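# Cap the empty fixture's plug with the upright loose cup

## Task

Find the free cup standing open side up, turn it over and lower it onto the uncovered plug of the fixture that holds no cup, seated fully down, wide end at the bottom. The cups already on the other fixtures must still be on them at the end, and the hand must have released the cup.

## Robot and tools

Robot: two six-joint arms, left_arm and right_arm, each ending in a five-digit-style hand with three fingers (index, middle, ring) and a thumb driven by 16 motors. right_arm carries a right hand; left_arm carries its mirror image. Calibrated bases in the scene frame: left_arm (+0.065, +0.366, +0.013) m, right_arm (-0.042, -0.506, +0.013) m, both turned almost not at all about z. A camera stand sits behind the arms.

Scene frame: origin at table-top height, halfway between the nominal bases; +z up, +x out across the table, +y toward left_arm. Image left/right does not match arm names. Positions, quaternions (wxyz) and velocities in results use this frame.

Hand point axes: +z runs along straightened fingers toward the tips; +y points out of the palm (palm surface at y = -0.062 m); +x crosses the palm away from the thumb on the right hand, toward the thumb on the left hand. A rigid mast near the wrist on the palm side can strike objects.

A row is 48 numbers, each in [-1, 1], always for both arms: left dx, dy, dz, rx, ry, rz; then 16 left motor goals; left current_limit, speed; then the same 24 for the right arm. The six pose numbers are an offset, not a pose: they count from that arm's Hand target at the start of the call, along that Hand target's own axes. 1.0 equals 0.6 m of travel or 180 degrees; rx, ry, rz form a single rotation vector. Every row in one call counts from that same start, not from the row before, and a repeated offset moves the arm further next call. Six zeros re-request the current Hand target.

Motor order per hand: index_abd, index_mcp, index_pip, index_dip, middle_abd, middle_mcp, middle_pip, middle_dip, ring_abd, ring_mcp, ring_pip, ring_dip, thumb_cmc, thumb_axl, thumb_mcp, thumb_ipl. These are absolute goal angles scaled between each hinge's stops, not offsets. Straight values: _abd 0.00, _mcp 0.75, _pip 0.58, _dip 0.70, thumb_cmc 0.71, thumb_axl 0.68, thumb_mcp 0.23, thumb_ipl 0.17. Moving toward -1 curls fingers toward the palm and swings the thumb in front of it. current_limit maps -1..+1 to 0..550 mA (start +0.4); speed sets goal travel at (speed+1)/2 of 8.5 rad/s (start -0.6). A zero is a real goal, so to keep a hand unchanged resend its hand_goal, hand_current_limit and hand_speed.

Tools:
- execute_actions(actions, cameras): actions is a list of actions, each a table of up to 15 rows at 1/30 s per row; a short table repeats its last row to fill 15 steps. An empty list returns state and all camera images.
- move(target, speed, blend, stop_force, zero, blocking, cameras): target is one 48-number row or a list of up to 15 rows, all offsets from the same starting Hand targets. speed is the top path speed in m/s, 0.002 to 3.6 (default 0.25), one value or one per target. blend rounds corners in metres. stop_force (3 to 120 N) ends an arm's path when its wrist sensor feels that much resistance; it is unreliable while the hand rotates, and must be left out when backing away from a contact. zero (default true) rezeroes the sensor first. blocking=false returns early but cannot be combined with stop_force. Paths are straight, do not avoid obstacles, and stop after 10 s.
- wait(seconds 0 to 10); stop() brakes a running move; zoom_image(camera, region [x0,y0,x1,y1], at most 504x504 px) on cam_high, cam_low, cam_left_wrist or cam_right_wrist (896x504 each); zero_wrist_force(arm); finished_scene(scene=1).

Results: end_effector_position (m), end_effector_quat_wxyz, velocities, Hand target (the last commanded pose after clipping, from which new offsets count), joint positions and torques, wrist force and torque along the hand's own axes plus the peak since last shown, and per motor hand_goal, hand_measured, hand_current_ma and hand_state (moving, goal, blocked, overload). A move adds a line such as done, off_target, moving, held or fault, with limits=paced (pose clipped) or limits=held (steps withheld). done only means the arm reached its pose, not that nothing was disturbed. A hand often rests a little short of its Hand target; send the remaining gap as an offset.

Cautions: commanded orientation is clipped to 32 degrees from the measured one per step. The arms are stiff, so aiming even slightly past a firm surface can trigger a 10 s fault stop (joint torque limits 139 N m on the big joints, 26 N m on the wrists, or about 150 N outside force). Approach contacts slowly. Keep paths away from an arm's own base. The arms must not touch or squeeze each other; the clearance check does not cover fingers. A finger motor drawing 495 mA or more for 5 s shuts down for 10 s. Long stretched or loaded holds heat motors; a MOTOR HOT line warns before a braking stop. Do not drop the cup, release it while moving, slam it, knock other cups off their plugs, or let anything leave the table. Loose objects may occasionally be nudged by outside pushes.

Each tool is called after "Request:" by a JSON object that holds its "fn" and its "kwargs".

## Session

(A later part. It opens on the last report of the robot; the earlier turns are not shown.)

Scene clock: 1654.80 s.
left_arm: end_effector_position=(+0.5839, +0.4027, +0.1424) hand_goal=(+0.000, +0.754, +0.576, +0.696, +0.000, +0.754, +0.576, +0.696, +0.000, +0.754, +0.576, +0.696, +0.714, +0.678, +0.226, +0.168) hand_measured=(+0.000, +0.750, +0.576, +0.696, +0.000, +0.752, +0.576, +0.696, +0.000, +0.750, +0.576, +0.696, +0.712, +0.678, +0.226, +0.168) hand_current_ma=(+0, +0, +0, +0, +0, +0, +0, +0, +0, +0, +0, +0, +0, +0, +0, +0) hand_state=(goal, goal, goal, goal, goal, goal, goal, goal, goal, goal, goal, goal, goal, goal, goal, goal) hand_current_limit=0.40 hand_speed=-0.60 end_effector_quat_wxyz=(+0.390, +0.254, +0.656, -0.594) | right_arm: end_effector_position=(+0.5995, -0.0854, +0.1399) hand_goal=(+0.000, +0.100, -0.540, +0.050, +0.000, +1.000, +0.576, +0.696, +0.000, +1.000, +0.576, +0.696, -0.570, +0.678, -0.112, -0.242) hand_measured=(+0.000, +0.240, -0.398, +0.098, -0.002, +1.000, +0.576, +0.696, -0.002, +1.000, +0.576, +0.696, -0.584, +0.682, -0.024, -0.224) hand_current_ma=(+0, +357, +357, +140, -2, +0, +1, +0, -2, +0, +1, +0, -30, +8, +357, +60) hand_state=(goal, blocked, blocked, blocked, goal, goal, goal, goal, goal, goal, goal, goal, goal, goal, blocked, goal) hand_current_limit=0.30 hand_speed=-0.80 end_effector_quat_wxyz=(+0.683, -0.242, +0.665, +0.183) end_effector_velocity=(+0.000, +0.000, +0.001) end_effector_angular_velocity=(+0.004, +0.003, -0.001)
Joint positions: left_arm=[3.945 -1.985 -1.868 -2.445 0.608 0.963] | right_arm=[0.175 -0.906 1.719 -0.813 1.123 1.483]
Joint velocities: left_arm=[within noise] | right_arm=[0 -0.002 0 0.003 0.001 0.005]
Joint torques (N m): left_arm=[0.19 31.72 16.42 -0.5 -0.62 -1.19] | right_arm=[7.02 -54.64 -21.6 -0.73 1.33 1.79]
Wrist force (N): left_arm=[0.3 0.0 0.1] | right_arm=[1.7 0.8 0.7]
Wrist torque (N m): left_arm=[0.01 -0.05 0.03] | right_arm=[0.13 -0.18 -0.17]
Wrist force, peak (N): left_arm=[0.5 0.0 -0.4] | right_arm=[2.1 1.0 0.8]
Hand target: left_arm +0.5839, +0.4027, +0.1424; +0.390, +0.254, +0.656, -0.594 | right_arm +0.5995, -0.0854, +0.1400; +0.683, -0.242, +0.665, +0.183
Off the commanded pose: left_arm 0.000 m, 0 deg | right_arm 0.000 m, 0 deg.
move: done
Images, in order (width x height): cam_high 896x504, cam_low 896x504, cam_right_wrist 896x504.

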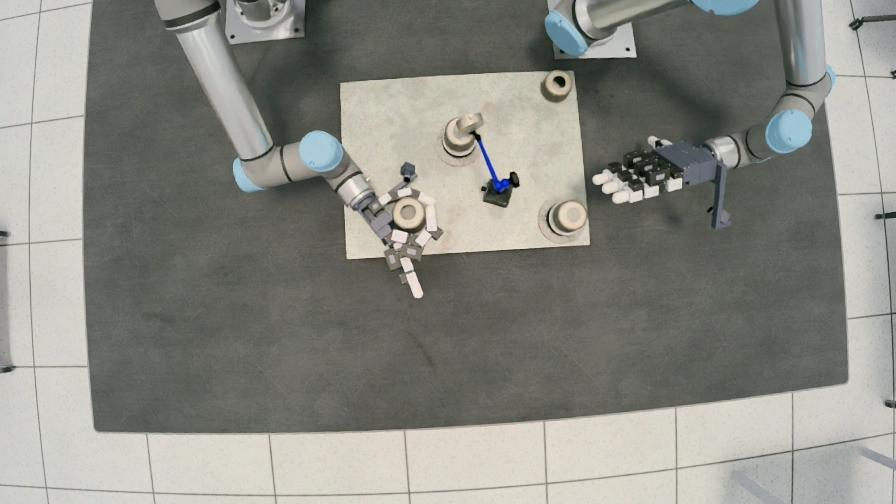

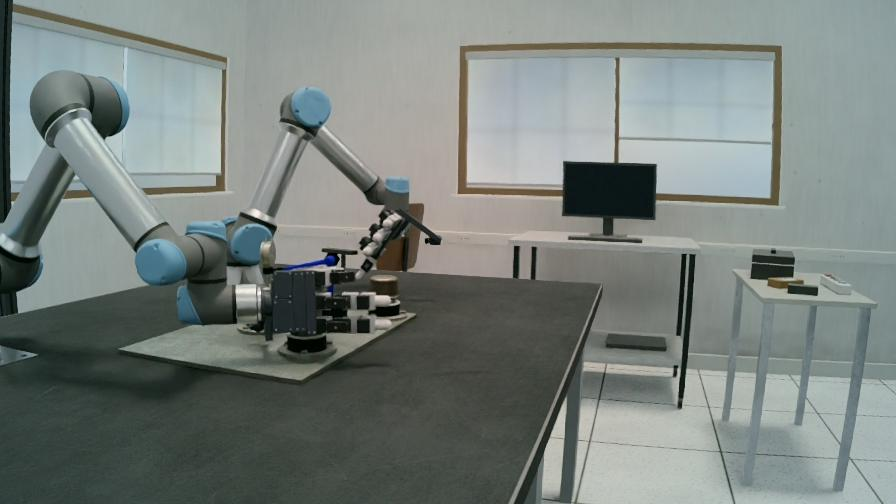

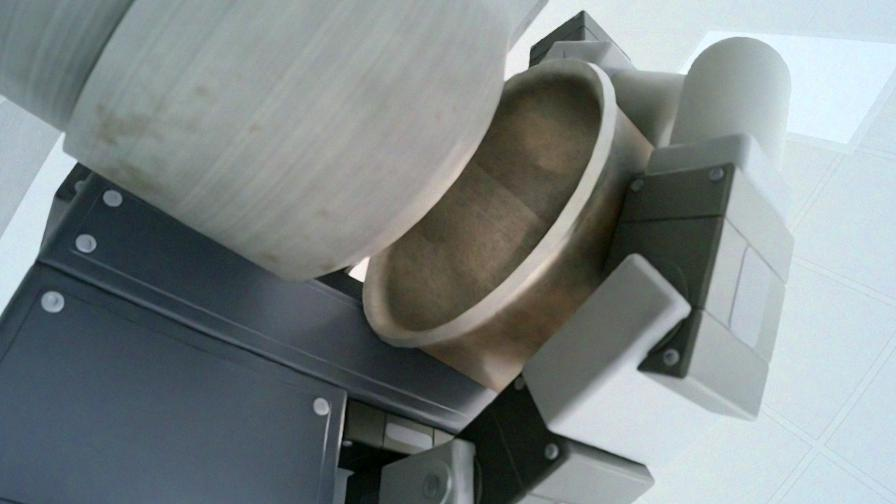

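Request:
{"fn": "move", "kwargs": {"target": [0,0,0,0,0,0, 0,0.754,0.576,0.696,0,0.754,0.576,0.696,0,0.754,0.576,0.696,0.714,0.678,0.226,0.168,0.40,-0.60, 0.0398,0.0035,0,0,0,0, 0,0.100,-0.540,0.050,0,1,0.576,0.696,0,1,0.576,0.696,-0.571,0.678,-0.112,-0.243,0.3,-0.80], "speed": 0.006, "stop_force": 4, "cameras": ["cam_high","cam_low","cam_right_wrist"]}}

Request:
{"fn": "zoom_image", "kwargs": {"camera": "cam_high", "region": [370, 170, 460, 260]}}

Request:
{"fn": "zoom_image", "kwargs": {"camera": "cam_low", "region": [240, 240, 350, 370]}}

Request:
{"fn": "zoom_image", "kwargs": {"camera": "cam_right_wrist", "region": [250, 0, 750, 504]}}

Scene clock: 1686.40 s.
left_arm: end_effector_position=(+0.5839, +0.4027, +0.1424) hand_goal=(+0.000, +0.754, +0.576, +0.696, +0.000, +0.754, +0.576, +0.696, +0.000, +0.754, +0.576, +0.696, +0.714, +0.678, +0.226, +0.168) hand_measured=(+0.000, +0.750, +0.576, +0.696, +0.000, +0.752, +0.576, +0.696, +0.000, +0.750, +0.576, +0.696, +0.712, +0.678, +0.226, +0.168) hand_current_ma=(+0, +0, +0, +0, +0, +0, +0, +0, +0, +0, +0, +0, +0, +0, +0, +0) hand_state=(goal, goal, goal, goal, goal, goal, goal, goal, goal, goal, goal, goal, goal, goal, goal, goal) hand_current_limit=0.40 hand_speed=-0.60 end_effector_quat_wxyz=(+0.390, +0.254, +0.656, -0.594) | right_arm: end_effector_position=(+0.5995, -0.0854, +0.1160) hand_goal=(+0.000, +0.100, -0.540, +0.050, +0.000, +1.000, +0.576, +0.696, +0.000, +1.000, +0.576, +0.696, -0.570, +0.678, -0.112, -0.242) hand_measured=(+0.000, +0.240, -0.398, +0.098, -0.002, +1.000, +0.576, +0.696, -0.002, +1.000, +0.576, +0.696, -0.572, +0.680, -0.024, -0.224) hand_current_ma=(-1, +358, +357, +140, -2, +0, +1, +0, -2, +0, +1, +0, -2, +5, +358, +60) hand_state=(goal, blocked, blocked, blocked, goal, goal, goal, goal, goal, goal, goal, goal, goal, goal, blocked, goal) hand_current_limit=0.30 hand_speed=-0.80 end_effector_quat_wxyz=(+0.683, -0.242, +0.665, +0.183)
Joint positions: left_arm=[3.945 -1.985 -1.868 -2.445 0.608 0.963] | right_arm=[0.175 -0.863 1.725 -0.861 1.123 1.483]
Joint torques (N m): left_arm=[0.52 31.17 16.58 -0.37 -0.58 -1.16] | right_arm=[-7.46 -50.37 -10.46 -0.58 -0.8 0.07]
Wrist force (N): left_arm=[0.2 -0.1 -0.1] | right_arm=[-1.0 1.0 -0.2]
Wrist torque (N m): left_arm=[0.00 -0.05 0.03] | right_arm=[0.15 -0.02 -0.21]
Wrist force, peak (N): left_arm=[0.4 0.1 -0.3] | right_arm=[2.0 0.9 0.7]
Hand target: left_arm +0.5839, +0.4027, +0.1424; +0.390, +0.254, +0.656, -0.594 | right_arm +0.5995, -0.0854, +0.1161; +0.683, -0.242, +0.665, +0.183
Off the commanded pose: left_arm 0.000 m, 0 deg | right_arm 0.000 m, 0 deg.
move: done
Images, in order (width x height): cam_high 896x504, cam_low 896x504, cam_right_wrist 896x504.

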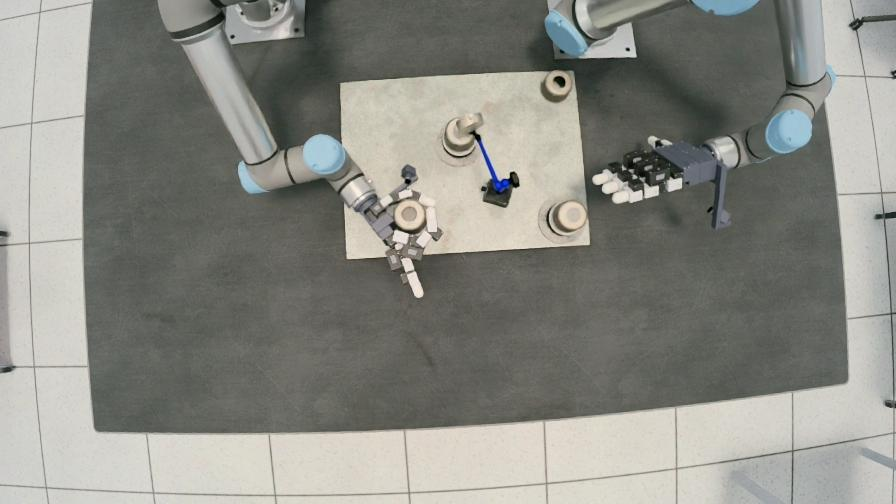

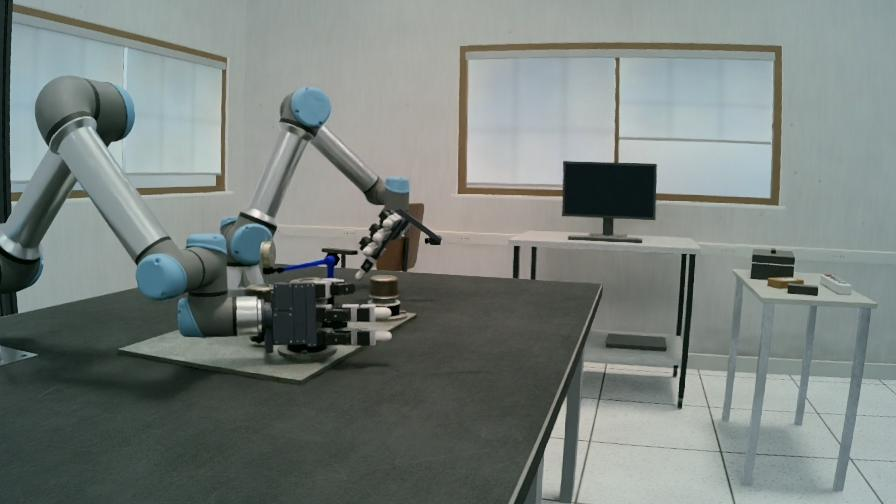

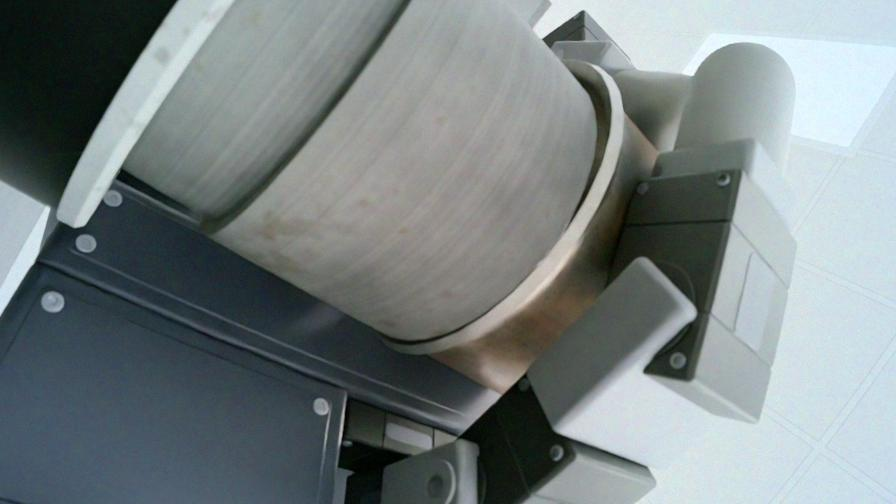

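Scaled by 5.600 from the camera's 896x504 image, which has a finer 1280x720 frame.

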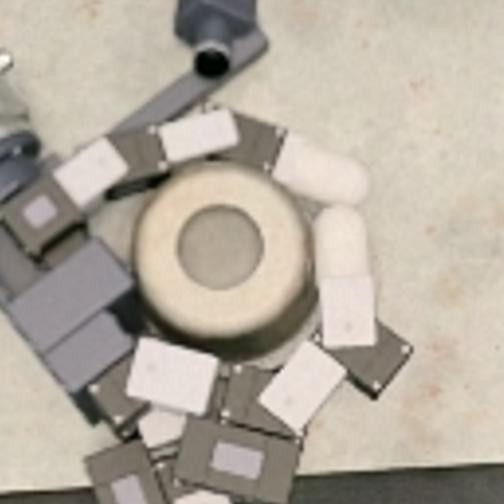

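Scaled by 3.877 from the camera's 896x504 image, which has a finer 1280x720 frame.

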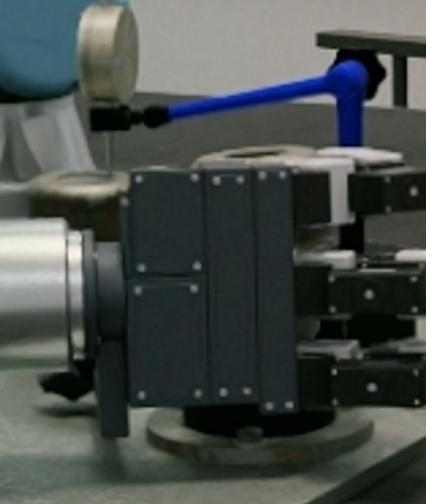

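Scaled by 1.000.

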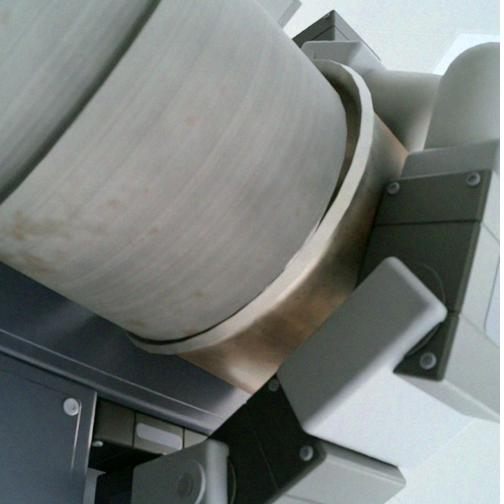

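Request:
{"fn": "move", "kwargs": {"target": [0,0,0,0,0,0, 0,0.754,0.576,0.696,0,0.754,0.576,0.696,0,0.754,0.576,0.696,0.714,0.678,0.226,0.168,0.40,-0.60, 0,0,0,0,0,0, 0,0.30,-0.32,0.18,0,1,0.576,0.696,0,1,0.576,0.696,-0.571,0.678,0.08,-0.12,0.0,-0.96], "speed": 0.05, "cameras": ["cam_high","cam_low","cam_right_wrist"]}}

Request:
{"fn": "zoom_image", "kwargs": {"camera": "cam_high", "region": [370, 170, 460, 260]}}

Request:
{"fn": "zoom_image", "kwargs": {"camera": "cam_low", "region": [240, 240, 350, 370]}}

Scene clock: 1705.10 s.
left_arm: end_effector_position=(+0.5839, +0.4027, +0.1424) hand_goal=(+0.000, +0.754, +0.576, +0.696, +0.000, +0.754, +0.576, +0.696, +0.000, +0.754, +0.576, +0.696, +0.714, +0.678, +0.226, +0.168) hand_measured=(+0.000, +0.750, +0.576, +0.696, +0.000, +0.752, +0.576, +0.696, +0.000, +0.750, +0.576, +0.696, +0.712, +0.678, +0.226, +0.168) hand_current_ma=(+0, +0, +0, +0, +0, +0, +0, +0, +0, +0, +0, +0, +0, +0, +0, +0) hand_state=(goal, goal, goal, goal, goal, goal, goal, goal, goal, goal, goal, goal, goal, goal, goal, goal) hand_current_limit=0.40 hand_speed=-0.60 end_effector_quat_wxyz=(+0.390, +0.254, +0.656, -0.594) | right_arm: end_effector_position=(+0.5995, -0.0854, +0.1161) hand_goal=(+0.000, +0.300, -0.320, +0.180, +0.000, +1.000, +0.576, +0.696, +0.000, +1.000, +0.576, +0.696, -0.570, +0.678, +0.080, -0.120) hand_measured=(-0.002, +0.296, -0.324, +0.178, -0.002, +1.000, +0.576, +0.696, -0.002, +1.000, +0.576, +0.696, -0.576, +0.676, +0.078, -0.122) hand_current_ma=(-1, -6, -4, -4, -2, +0, +1, +0, -2, +0, +1, +0, -10, -4, -3, -3) hand_state=(goal, goal, goal, goal, goal, goal, goal, goal, goal, goal, goal, goal, goal, goal, goal, goal) hand_current_limit=0.00 hand_speed=-0.96 end_effector_quat_wxyz=(+0.683, -0.242, +0.665, +0.183)
Joint positions: left_arm=[3.945 -1.985 -1.868 -2.445 0.608 0.963] | right_arm=[0.175 -0.863 1.725 -0.861 1.123 1.483]
Joint torques (N m): left_arm=[0.21 31.09 16.31 -0.35 -0.47 -1.3] | right_arm=[-6.02 -52.06 -16.46 -1.18 -0.65 1.3]
Wrist force (N): left_arm=[-0.1 0.1 0.0] | right_arm=[-0.5 0.2 0.8]
Wrist torque (N m): left_arm=[0.01 0.00 0.00] | right_arm=[0.08 -0.10 -0.25]
Wrist force, peak (N): left_arm=[0.3 0.4 -0.2] | right_arm=[1.2 1.4 0.3]
Hand target: left_arm +0.5839, +0.4027, +0.1424; +0.390, +0.254, +0.656, -0.594 | right_arm +0.5995, -0.0854, +0.1161; +0.683, -0.242, +0.665, +0.183
Off the commanded pose: left_arm 0.000 m, 0 deg | right_arm 0.000 m, 0 deg.
move: done
Images, in order (width x height): cam_high 896x504, cam_low 896x504, cam_right_wrist 896x504.

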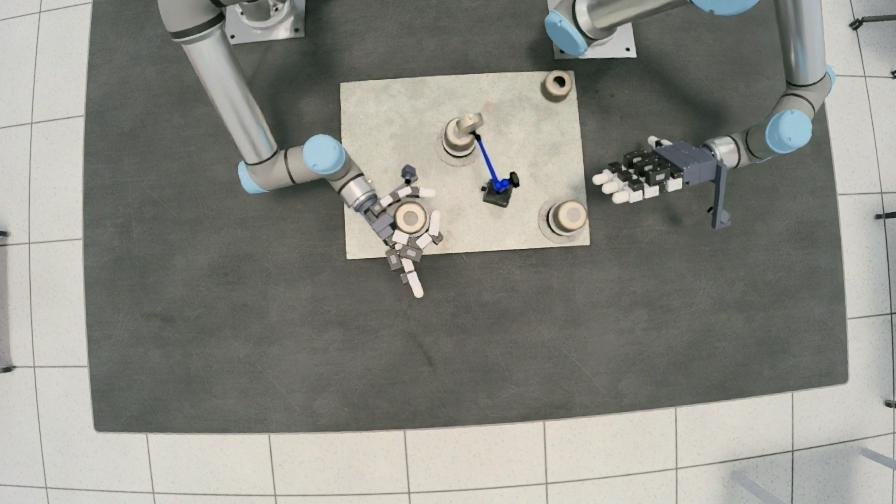

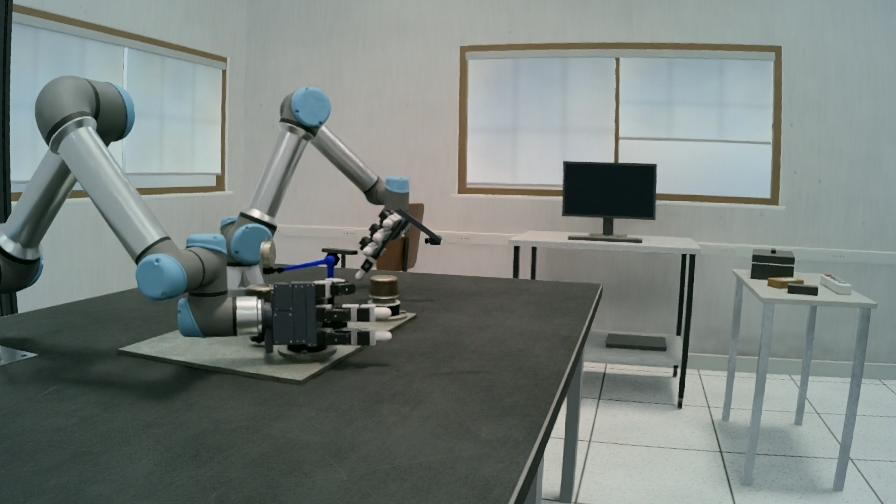

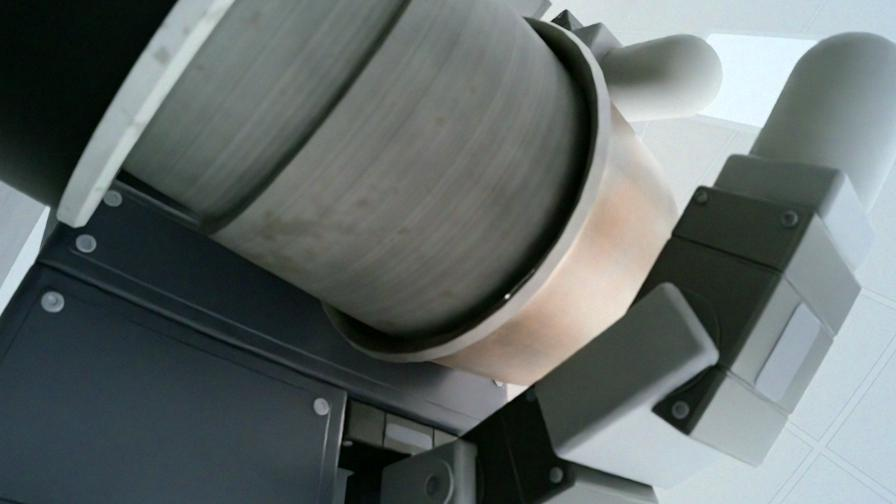

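Scaled by 5.600 from the camera's 896x504 image, which has a finer 1280x720 frame.

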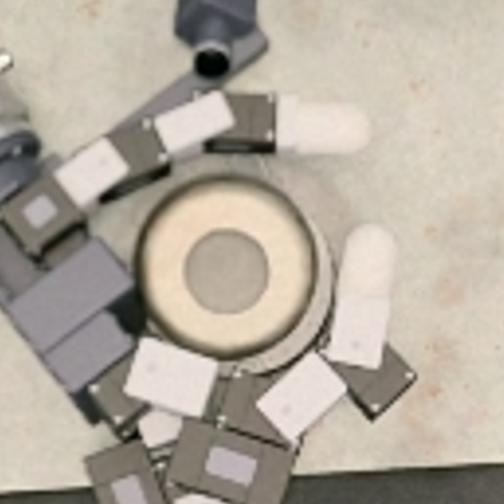

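Scaled by 3.877 from the camera's 896x504 image, which has a finer 1280x720 frame.

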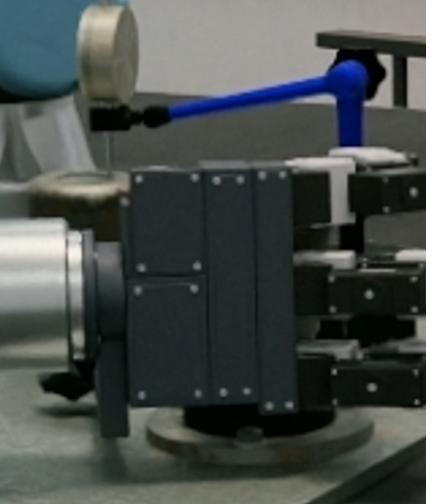

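Request:
{"fn": "move", "kwargs": {"target": [0,0,0,0,0,0, 0,0.754,0.576,0.696,0,0.754,0.576,0.696,0,0.754,0.576,0.696,0.714,0.678,0.226,0.168,0.40,-0.60, 0,0,0,0,0,0, 0,0.48,0.10,0.55,0,1,0.576,0.696,0,1,0.576,0.696,-0.571,0.678,0.226,0.168,0.0,-0.85], "speed": 0.05, "cameras": ["cam_high","cam_low","cam_right_wrist"]}}

Request:
{"fn": "zoom_image", "kwargs": {"camera": "cam_high", "region": [370, 170, 460, 260]}}

Scene clock: 1747.20 s.
left_arm: end_effector_position=(+0.5839, +0.4027, +0.1424) hand_goal=(+0.000, +0.754, +0.576, +0.696, +0.000, +0.754, +0.576, +0.696, +0.000, +0.754, +0.576, +0.696, +0.714, +0.678, +0.226, +0.168) hand_measured=(+0.000, +0.750, +0.576, +0.696, +0.000, +0.752, +0.576, +0.696, +0.000, +0.750, +0.576, +0.696, +0.712, +0.678, +0.226, +0.168) hand_current_ma=(+0, +0, +0, +0, +0, +0, +0, +0, +0, +0, +0, +0, +0, +0, +0, +0) hand_state=(goal, goal, goal, goal, goal, goal, goal, goal, goal, goal, goal, goal, goal, goal, goal, goal) hand_current_limit=0.40 hand_speed=-0.60 end_effector_quat_wxyz=(+0.390, +0.254, +0.656, -0.594) | right_arm: end_effector_position=(+0.5995, -0.0854, +0.1161) hand_goal=(+0.000, +0.480, +0.100, +0.550, +0.000, +1.000, +0.576, +0.696, +0.000, +1.000, +0.576, +0.696, -0.570, +0.678, +0.226, +0.168) hand_measured=(-0.002, +0.476, +0.096, +0.548, -0.002, +1.000, +0.576, +0.696, -0.002, +1.000, +0.576, +0.696, -0.576, +0.676, +0.224, +0.166) hand_current_ma=(-1, -6, -5, -4, -2, +0, +1, +0, -2, +0, +1, +0, -11, -4, -3, -3) hand_state=(goal, goal, goal, goal, goal, goal, goal, goal, goal, goal, goal, goal, goal, goal, goal, goal) hand_current_limit=0.00 hand_speed=-0.85 end_effector_quat_wxyz=(+0.683, -0.242, +0.665, +0.183)
Joint positions: left_arm=[3.945 -1.985 -1.868 -2.445 0.608 0.963] | right_arm=[0.175 -0.863 1.725 -0.861 1.123 1.483]
Joint torques (N m): left_arm=[0.37 30.63 16.87 -0.31 -0.66 -1.27] | right_arm=[-6.55 -53.62 -17.76 -2 -0.88 1.35]
Wrist force (N): left_arm=[0.0 0.1 -0.3] | right_arm=[-0.3 0.3 0.7]
Wrist torque (N m): left_arm=[0.05 -0.03 0.01] | right_arm=[0.10 -0.11 -0.22]
Wrist force, peak (N): left_arm=[0.4 0.3 -0.2] | right_arm=[-0.5 0.5 0.9]
Hand target: left_arm +0.5839, +0.4027, +0.1424; +0.390, +0.254, +0.656, -0.594 | right_arm +0.5995, -0.0854, +0.1161; +0.683, -0.242, +0.665, +0.183
Off the commanded pose: left_arm 0.000 m, 0 deg | right_arm 0.000 m, 0 deg.
move: done
Images, in order (width x height): cam_high 896x504, cam_low 896x504, cam_right_wrist 896x504.

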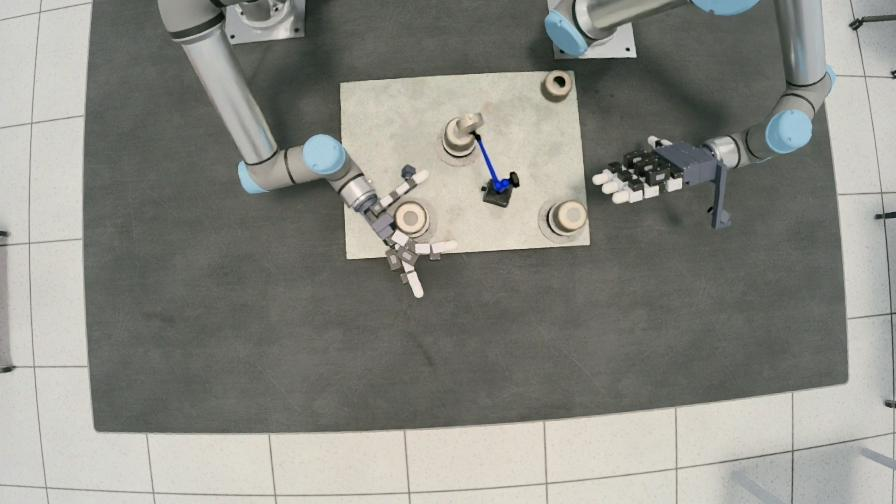

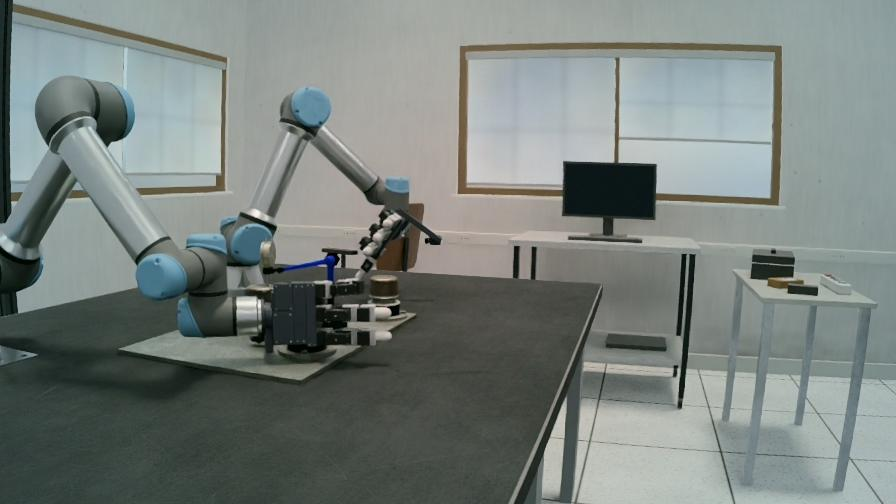

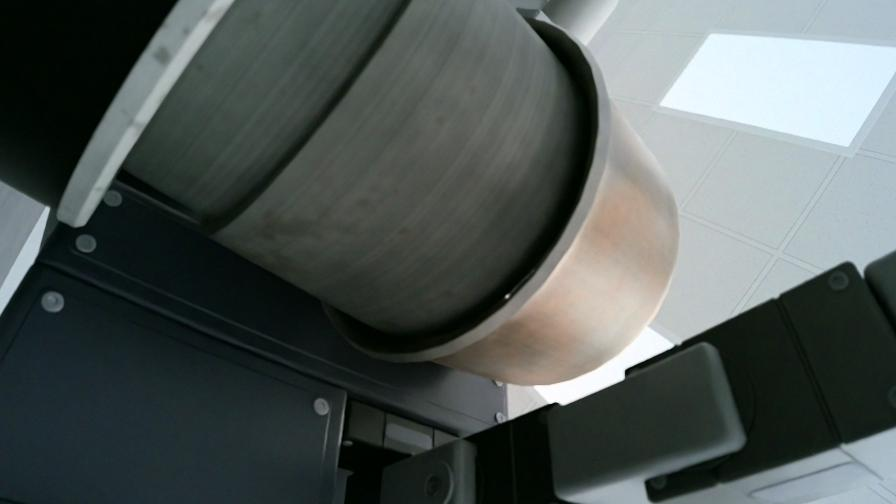

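Scaled by 5.600 from the camera's 896x504 image, which has a finer 1280x720 frame.

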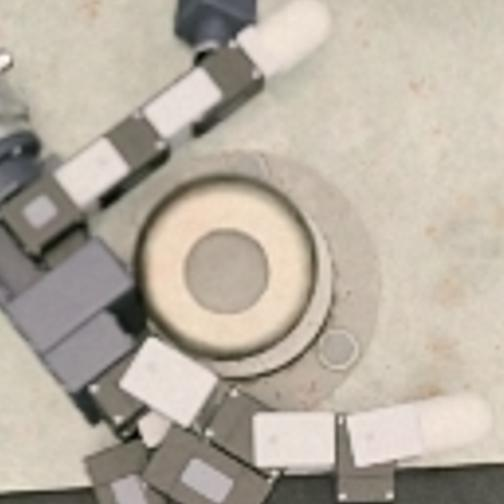

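Request:
{"fn": "move", "kwargs": {"target": [[0,0,0,0,0,0, 0,0.754,0.576,0.696,0,0.754,0.576,0.696,0,0.754,0.576,0.696,0.714,0.678,0.226,0.168,0.40,-0.60, 0.003,-0.033,0,0,0,0, 0,0.480,0.100,0.550,0,1,0.576,0.696,0,1,0.576,0.696,-0.571,0.678,0.226,0.168,0.0,-0.85],[0,0,0,0,0,0, 0,0.754,0.576,0.696,0,0.754,0.576,0.696,0,0.754,0.576,0.696,0.714,0.678,0.226,0.168,0.40,-0.60, 0.0189,-0.2158,0,0,0,0, 0,0.480,0.100,0.550,0,1,0.576,0.696,0,1,0.576,0.696,-0.571,0.678,0.226,0.168,0.0,-0.85]], "speed": [0.03,0.12], "blend": [0.005,0], "cameras": ["cam_high","cam_low","cam_right_wrist"]}}

Request:
{"fn": "zoom_image", "kwargs": {"camera": "cam_high", "region": [380, 185, 450, 250]}}

Request:
{"fn": "zoom_image", "kwargs": {"camera": "cam_low", "region": [250, 260, 360, 370]}}

Scene clock: 1782.07 s.
left_arm: end_effector_position=(+0.5839, +0.4027, +0.1424) hand_goal=(+0.000, +0.754, +0.576, +0.696, +0.000, +0.754, +0.576, +0.696, +0.000, +0.754, +0.576, +0.696, +0.714, +0.678, +0.226, +0.168) hand_measured=(+0.000, +0.750, +0.576, +0.696, +0.000, +0.752, +0.576, +0.696, +0.000, +0.750, +0.576, +0.696, +0.712, +0.678, +0.226, +0.168) hand_current_ma=(+0, +0, +0, +0, +0, +0, +0, +0, +0, +0, +0, +0, +0, +0, +0, +0) hand_state=(goal, goal, goal, goal, goal, goal, goal, goal, goal, goal, goal, goal, goal, goal, goal, goal) hand_current_limit=0.40 hand_speed=-0.60 end_effector_quat_wxyz=(+0.390, +0.254, +0.656, -0.594) | right_arm: end_effector_position=(+0.6741, -0.1919, +0.1160) hand_goal=(+0.000, +0.480, +0.100, +0.550, +0.000, +1.000, +0.576, +0.696, +0.000, +1.000, +0.576, +0.696, -0.570, +0.678, +0.226, +0.168) hand_measured=(-0.002, +0.478, +0.096, +0.548, -0.002, +1.000, +0.576, +0.696, -0.002, +1.000, +0.576, +0.696, -0.576, +0.676, +0.224, +0.166) hand_current_ma=(-1, -4, -4, -4, -2, +0, +1, +0, -2, +0, +1, +0, -11, -4, -3, -3) hand_state=(goal, goal, goal, goal, goal, goal, goal, goal, goal, goal, goal, goal, goal, goal, goal, goal) hand_current_limit=0.00 hand_speed=-0.85 end_effector_quat_wxyz=(+0.683, -0.242, +0.665, +0.183) end_effector_velocity=(-0.001, +0.001, +0.001) end_effector_angular_velocity=(+0.000, -0.002, -0.002)
Joint positions: left_arm=[3.945 -1.985 -1.868 -2.445 0.608 0.963] | right_arm=[-0.026 -0.797 1.588 -0.79 0.922 1.483]
Joint velocities: left_arm=[within noise] | right_arm=[0.002 -0.002 0.003 -0.003 0.005 0]
Joint torques (N m): left_arm=[0.69 31 17.32 -0.28 -0.74 -1.22] | right_arm=[8.5 -57.92 -10.67 -2.45 1.61 -0.62]
Wrist force (N): left_arm=[0.1 0.1 0.0] | right_arm=[-0.3 0.7 0.5]
Wrist torque (N m): left_arm=[0.02 -0.02 0.01] | right_arm=[0.15 -0.11 -0.23]
Wrist force, peak (N): left_arm=[0.1 0.3 -0.5] | right_arm=[-0.5 1.6 0.8]
Hand target: left_arm +0.5839, +0.4027, +0.1424; +0.390, +0.254, +0.656, -0.594 | right_arm +0.6741, -0.1919, +0.1161; +0.683, -0.242, +0.665, +0.183
Off the commanded pose: left_arm 0.000 m, 0 deg | right_arm 0.000 m, 0 deg.
move: done
Images, in order (width x height): cam_high 896x504, cam_low 896x504, cam_right_wrist 896x504.

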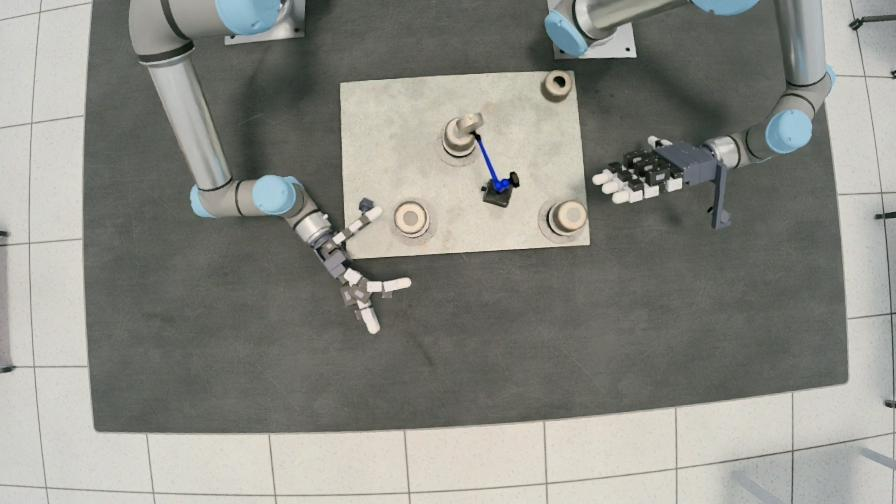

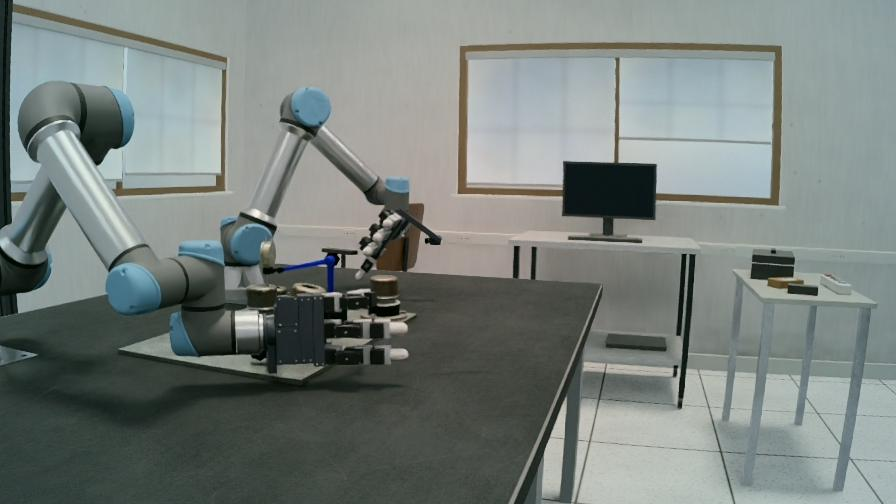

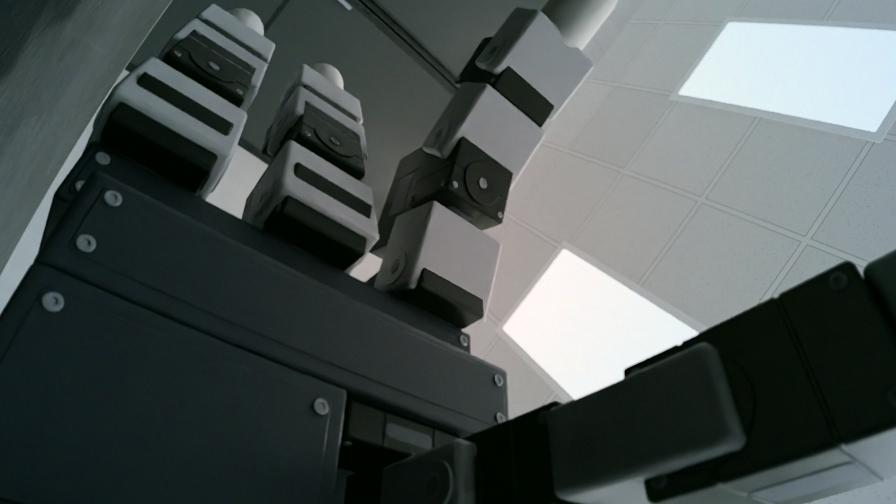

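Scaled by 7.200 from the camera's 896x504 image, which has a finer 1280x720 frame.

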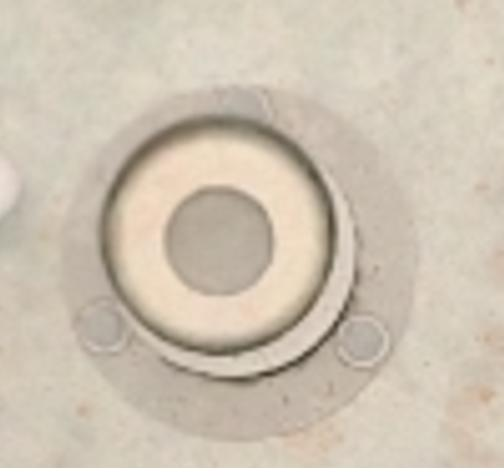

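Scaled by 4.582 from the camera's 896x504 image, which has a finer 1280x720 frame.

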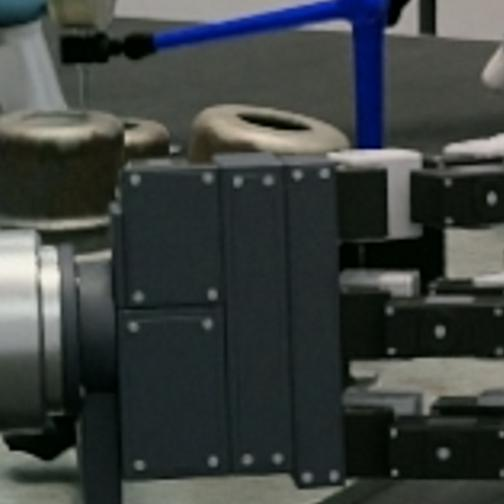

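Request:
{"fn": "move", "kwargs": {"target": [[0,0,0,0,0,0, 0,0.754,0.576,0.696,0,0.754,0.576,0.696,0,0.754,0.576,0.696,0.714,0.678,0.226,0.168,0.40,-0.60, -0.2723,-0.0238,0,0,0,0, 0,0.754,0.576,0.696,0,1,0.576,0.696,0,1,0.576,0.696,0.714,0.678,0.226,0.168,0.2,-0.75],[0,0,0,0,0,0, 0,0.754,0.576,0.696,0,0.754,0.576,0.696,0,0.754,0.576,0.696,0.714,0.678,0.226,0.168,0.40,-0.60, -0.3005,0.2975,0.0433,0,0,0.0278, 0,0.754,0.576,0.696,0,1,0.576,0.696,0,1,0.576,0.696,0.714,0.678,0.226,0.168,0.2,-0.75]], "speed": 0.15, "blend": [0.02,0], "cameras": ["cam_high","cam_low","cam_right_wrist"]}}

Request:
{"fn": "zoom_image", "kwargs": {"camera": "cam_high", "region": [330, 130, 500, 290]}}

Request:
{"fn": "zoom_image", "kwargs": {"camera": "cam_low", "region": [240, 220, 380, 370]}}

Scene clock: 1838.20 s.
left_arm: end_effector_position=(+0.5839, +0.4027, +0.1424) hand_goal=(+0.000, +0.754, +0.576, +0.696, +0.000, +0.754, +0.576, +0.696, +0.000, +0.754, +0.576, +0.696, +0.714, +0.678, +0.226, +0.168) hand_measured=(+0.000, +0.750, +0.576, +0.696, +0.000, +0.752, +0.576, +0.696, +0.000, +0.750, +0.576, +0.696, +0.712, +0.678, +0.226, +0.168) hand_current_ma=(+0, +0, +0, +0, +0, +0, +0, +0, +0, +0, +0, +0, +0, +0, +0, +0) hand_state=(goal, goal, goal, goal, goal, goal, goal, goal, goal, goal, goal, goal, goal, goal, goal, goal) hand_current_limit=0.40 hand_speed=-0.60 end_effector_quat_wxyz=(+0.390, +0.254, +0.656, -0.594) | right_arm: end_effector_position=(+0.5844, -0.0184, +0.2801) hand_goal=(+0.000, +0.754, +0.576, +0.696, +0.000, +1.000, +0.576, +0.696, +0.000, +1.000, +0.576, +0.696, +0.714, +0.678, +0.226, +0.168) hand_measured=(-0.002, +0.752, +0.574, +0.694, -0.002, +1.000, +0.576, +0.696, -0.002, +1.000, +0.576, +0.696, +0.712, +0.676, +0.224, +0.166) hand_current_ma=(-2, -3, -4, -4, -2, +0, +1, +0, -2, +0, +1, +0, -3, -4, -3, -3) hand_state=(goal, goal, goal, goal, goal, goal, goal, goal, goal, goal, goal, goal, goal, goal, goal, goal) hand_current_limit=0.20 hand_speed=-0.75 end_effector_quat_wxyz=(+0.674, -0.213, +0.674, +0.213)
Joint positions: left_arm=[3.945 -1.985 -1.868 -2.445 0.608 0.963] | right_arm=[0.305 -1.066 1.571 -0.505 1.253 1.57]
Joint torques (N m): left_arm=[0.45 30.66 17.03 -0.22 -0.76 -1.28] | right_arm=[5.22 -46.58 -20.13 -0.54 -0.14 -1.01]
Wrist force (N): left_arm=[0.3 0.0 -0.1] | right_arm=[-0.5 0.4 0.6]
Wrist torque (N m): left_arm=[0.03 -0.04 0.03] | right_arm=[0.11 -0.09 -0.13]
Wrist force, peak (N): left_arm=[0.5 0.1 -0.4] | right_arm=[-0.2 2.5 0.5]
Hand target: left_arm +0.5839, +0.4027, +0.1424; +0.390, +0.254, +0.656, -0.594 | right_arm +0.5844, -0.0184, +0.2801; +0.674, -0.213, +0.674, +0.213
Off the commanded pose: left_arm 0.000 m, 0 deg | right_arm 0.000 m, 0 deg.
move: done
Images, in order (width x height): cam_high 896x504, cam_low 896x504, cam_right_wrist 896x504.

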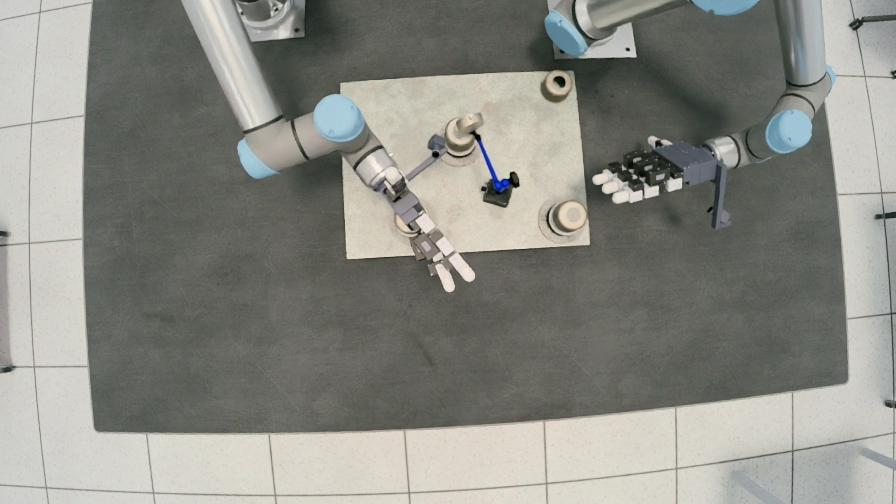

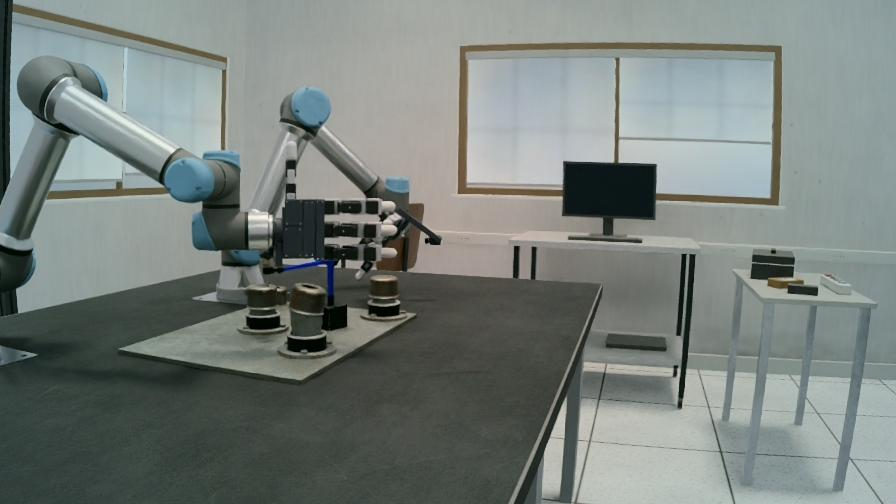

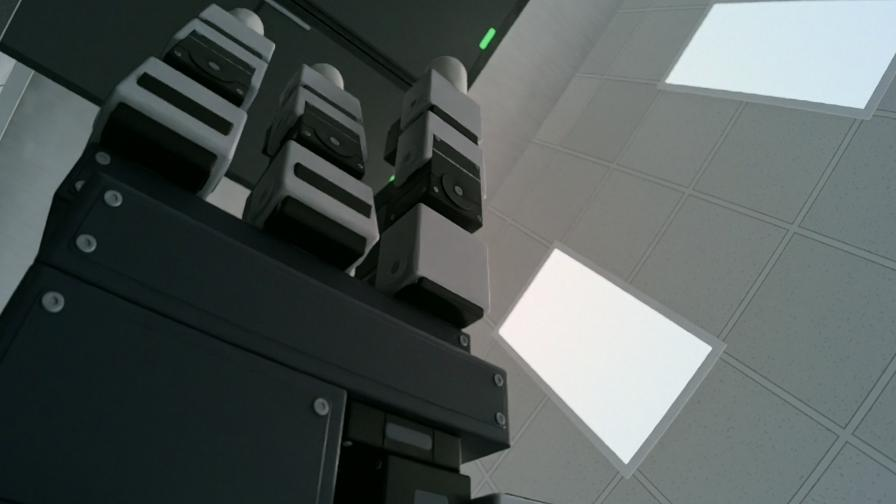

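Scaled by 2.965 from the camera's 896x504 image, which has a finer 1280x720 frame.

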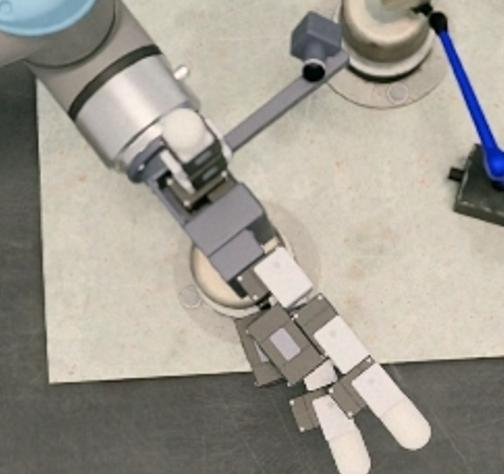

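Scaled by 3.360 from the camera's 896x504 image, which has a finer 1280x720 frame.

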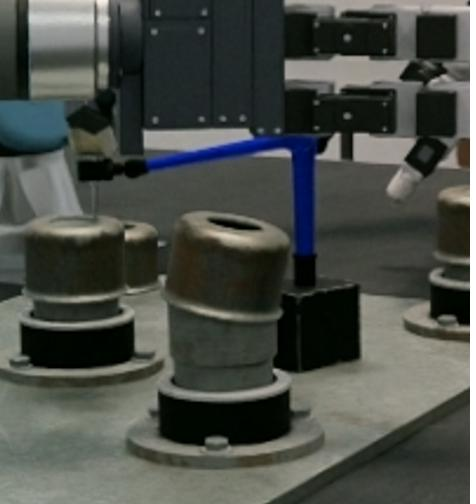

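Request:
{"fn": "move", "kwargs": {"target": [0,0,0,0,0,0, 0,0.754,0.576,0.696,0,0.754,0.576,0.696,0,0.754,0.576,0.696,0.714,0.678,0.226,0.168,0.40,-0.60, 0.0417,0,0,0,0,0, 0,0.754,0.576,0.696,0,1,0.576,0.696,0,1,0.576,0.696,0.714,0.678,0.226,0.168,0.2,-0.75], "speed": 0.03, "stop_force": 5, "cameras": ["cam_high","cam_low"]}}

Request:
{"fn": "zoom_image", "kwargs": {"camera": "cam_low", "region": [240, 220, 380, 370]}}

Request:
{"fn": "zoom_image", "kwargs": {"camera": "cam_high", "region": [360, 150, 470, 260]}}

Scene clock: 1865.93 s.
left_arm: end_effector_position=(+0.5839, +0.4027, +0.1424) hand_goal=(+0.000, +0.754, +0.576, +0.696, +0.000, +0.754, +0.576, +0.696, +0.000, +0.754, +0.576, +0.696, +0.714, +0.678, +0.226, +0.168) hand_measured=(+0.000, +0.750, +0.576, +0.696, +0.000, +0.752, +0.576, +0.696, +0.000, +0.750, +0.576, +0.696, +0.712, +0.678, +0.226, +0.168) hand_current_ma=(+0, +0, +0, +0, +0, +0, +0, +0, +0, +0, +0, +0, +0, +0, +0, +0) hand_state=(goal, goal, goal, goal, goal, goal, goal, goal, goal, goal, goal, goal, goal, goal, goal, goal) hand_current_limit=0.40 hand_speed=-0.60 end_effector_quat_wxyz=(+0.390, +0.254, +0.656, -0.594) | right_arm: end_effector_position=(+0.5844, -0.0184, +0.2550) hand_goal=(+0.000, +0.754, +0.576, +0.696, +0.000, +1.000, +0.576, +0.696, +0.000, +1.000, +0.576, +0.696, +0.714, +0.678, +0.226, +0.168) hand_measured=(-0.002, +0.752, +0.574, +0.694, -0.002, +1.000, +0.576, +0.696, -0.002, +1.000, +0.576, +0.696, +0.712, +0.676, +0.224, +0.166) hand_current_ma=(-2, -3, -4, -4, -2, +0, +1, +0, -2, +0, +1, +0, -3, -4, -3, -3) hand_state=(goal, goal, goal, goal, goal, goal, goal, goal, goal, goal, goal, goal, goal, goal, goal, goal) hand_current_limit=0.20 hand_speed=-0.75 end_effector_quat_wxyz=(+0.674, -0.213, +0.674, +0.213)
Joint positions: left_arm=[3.945 -1.985 -1.868 -2.445 0.608 0.963] | right_arm=[0.306 -1.036 1.597 -0.561 1.253 1.57]
Joint torques (N m): left_arm=[-0.03 30.8 17.61 -0.1 -0.71 -1.27] | right_arm=[-1.1 -51.51 -28.84 -0.13 -1.08 0.33]
Wrist force (N): left_arm=[0.2 0.2 0.1] | right_arm=[-0.4 0.7 0.4]
Wrist torque (N m): left_arm=[0.03 -0.05 0.02] | right_arm=[0.17 -0.09 -0.11]
Wrist force, peak (N): left_arm=[0.4 0.2 -0.3] | right_arm=[-0.7 0.7 0.6]
Hand target: left_arm +0.5839, +0.4027, +0.1424; +0.390, +0.254, +0.656, -0.594 | right_arm +0.5844, -0.0184, +0.2550; +0.674, -0.213, +0.674, +0.213
Off the commanded pose: left_arm 0.000 m, 0 deg | right_arm 0.000 m, 0 deg.
move: done
Images, in order (width x height): cam_high 896x504, cam_low 896x504.

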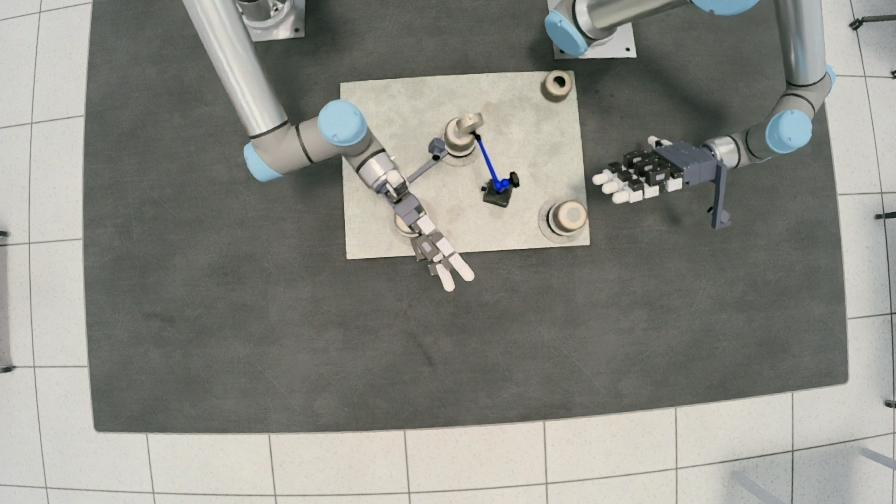

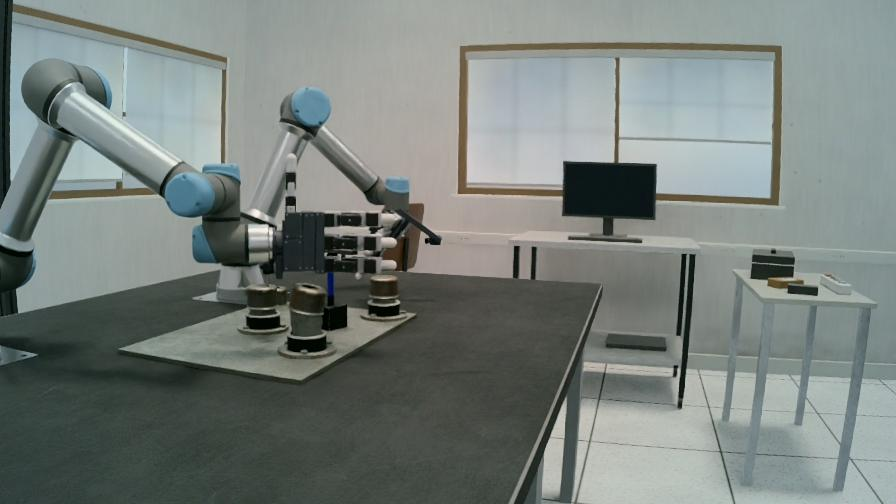

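Scaled by 3.360 from the camera's 896x504 image, which has a finer 1280x720 frame.

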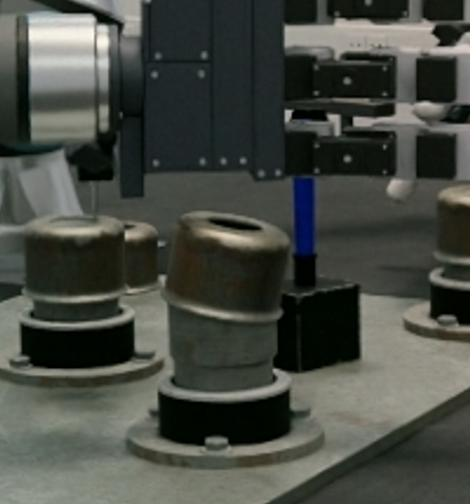

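Scaled by 4.582 from the camera's 896x504 image, which has a finer 1280x720 frame.

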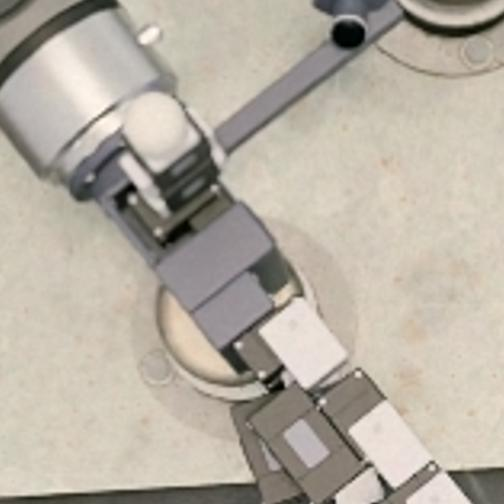

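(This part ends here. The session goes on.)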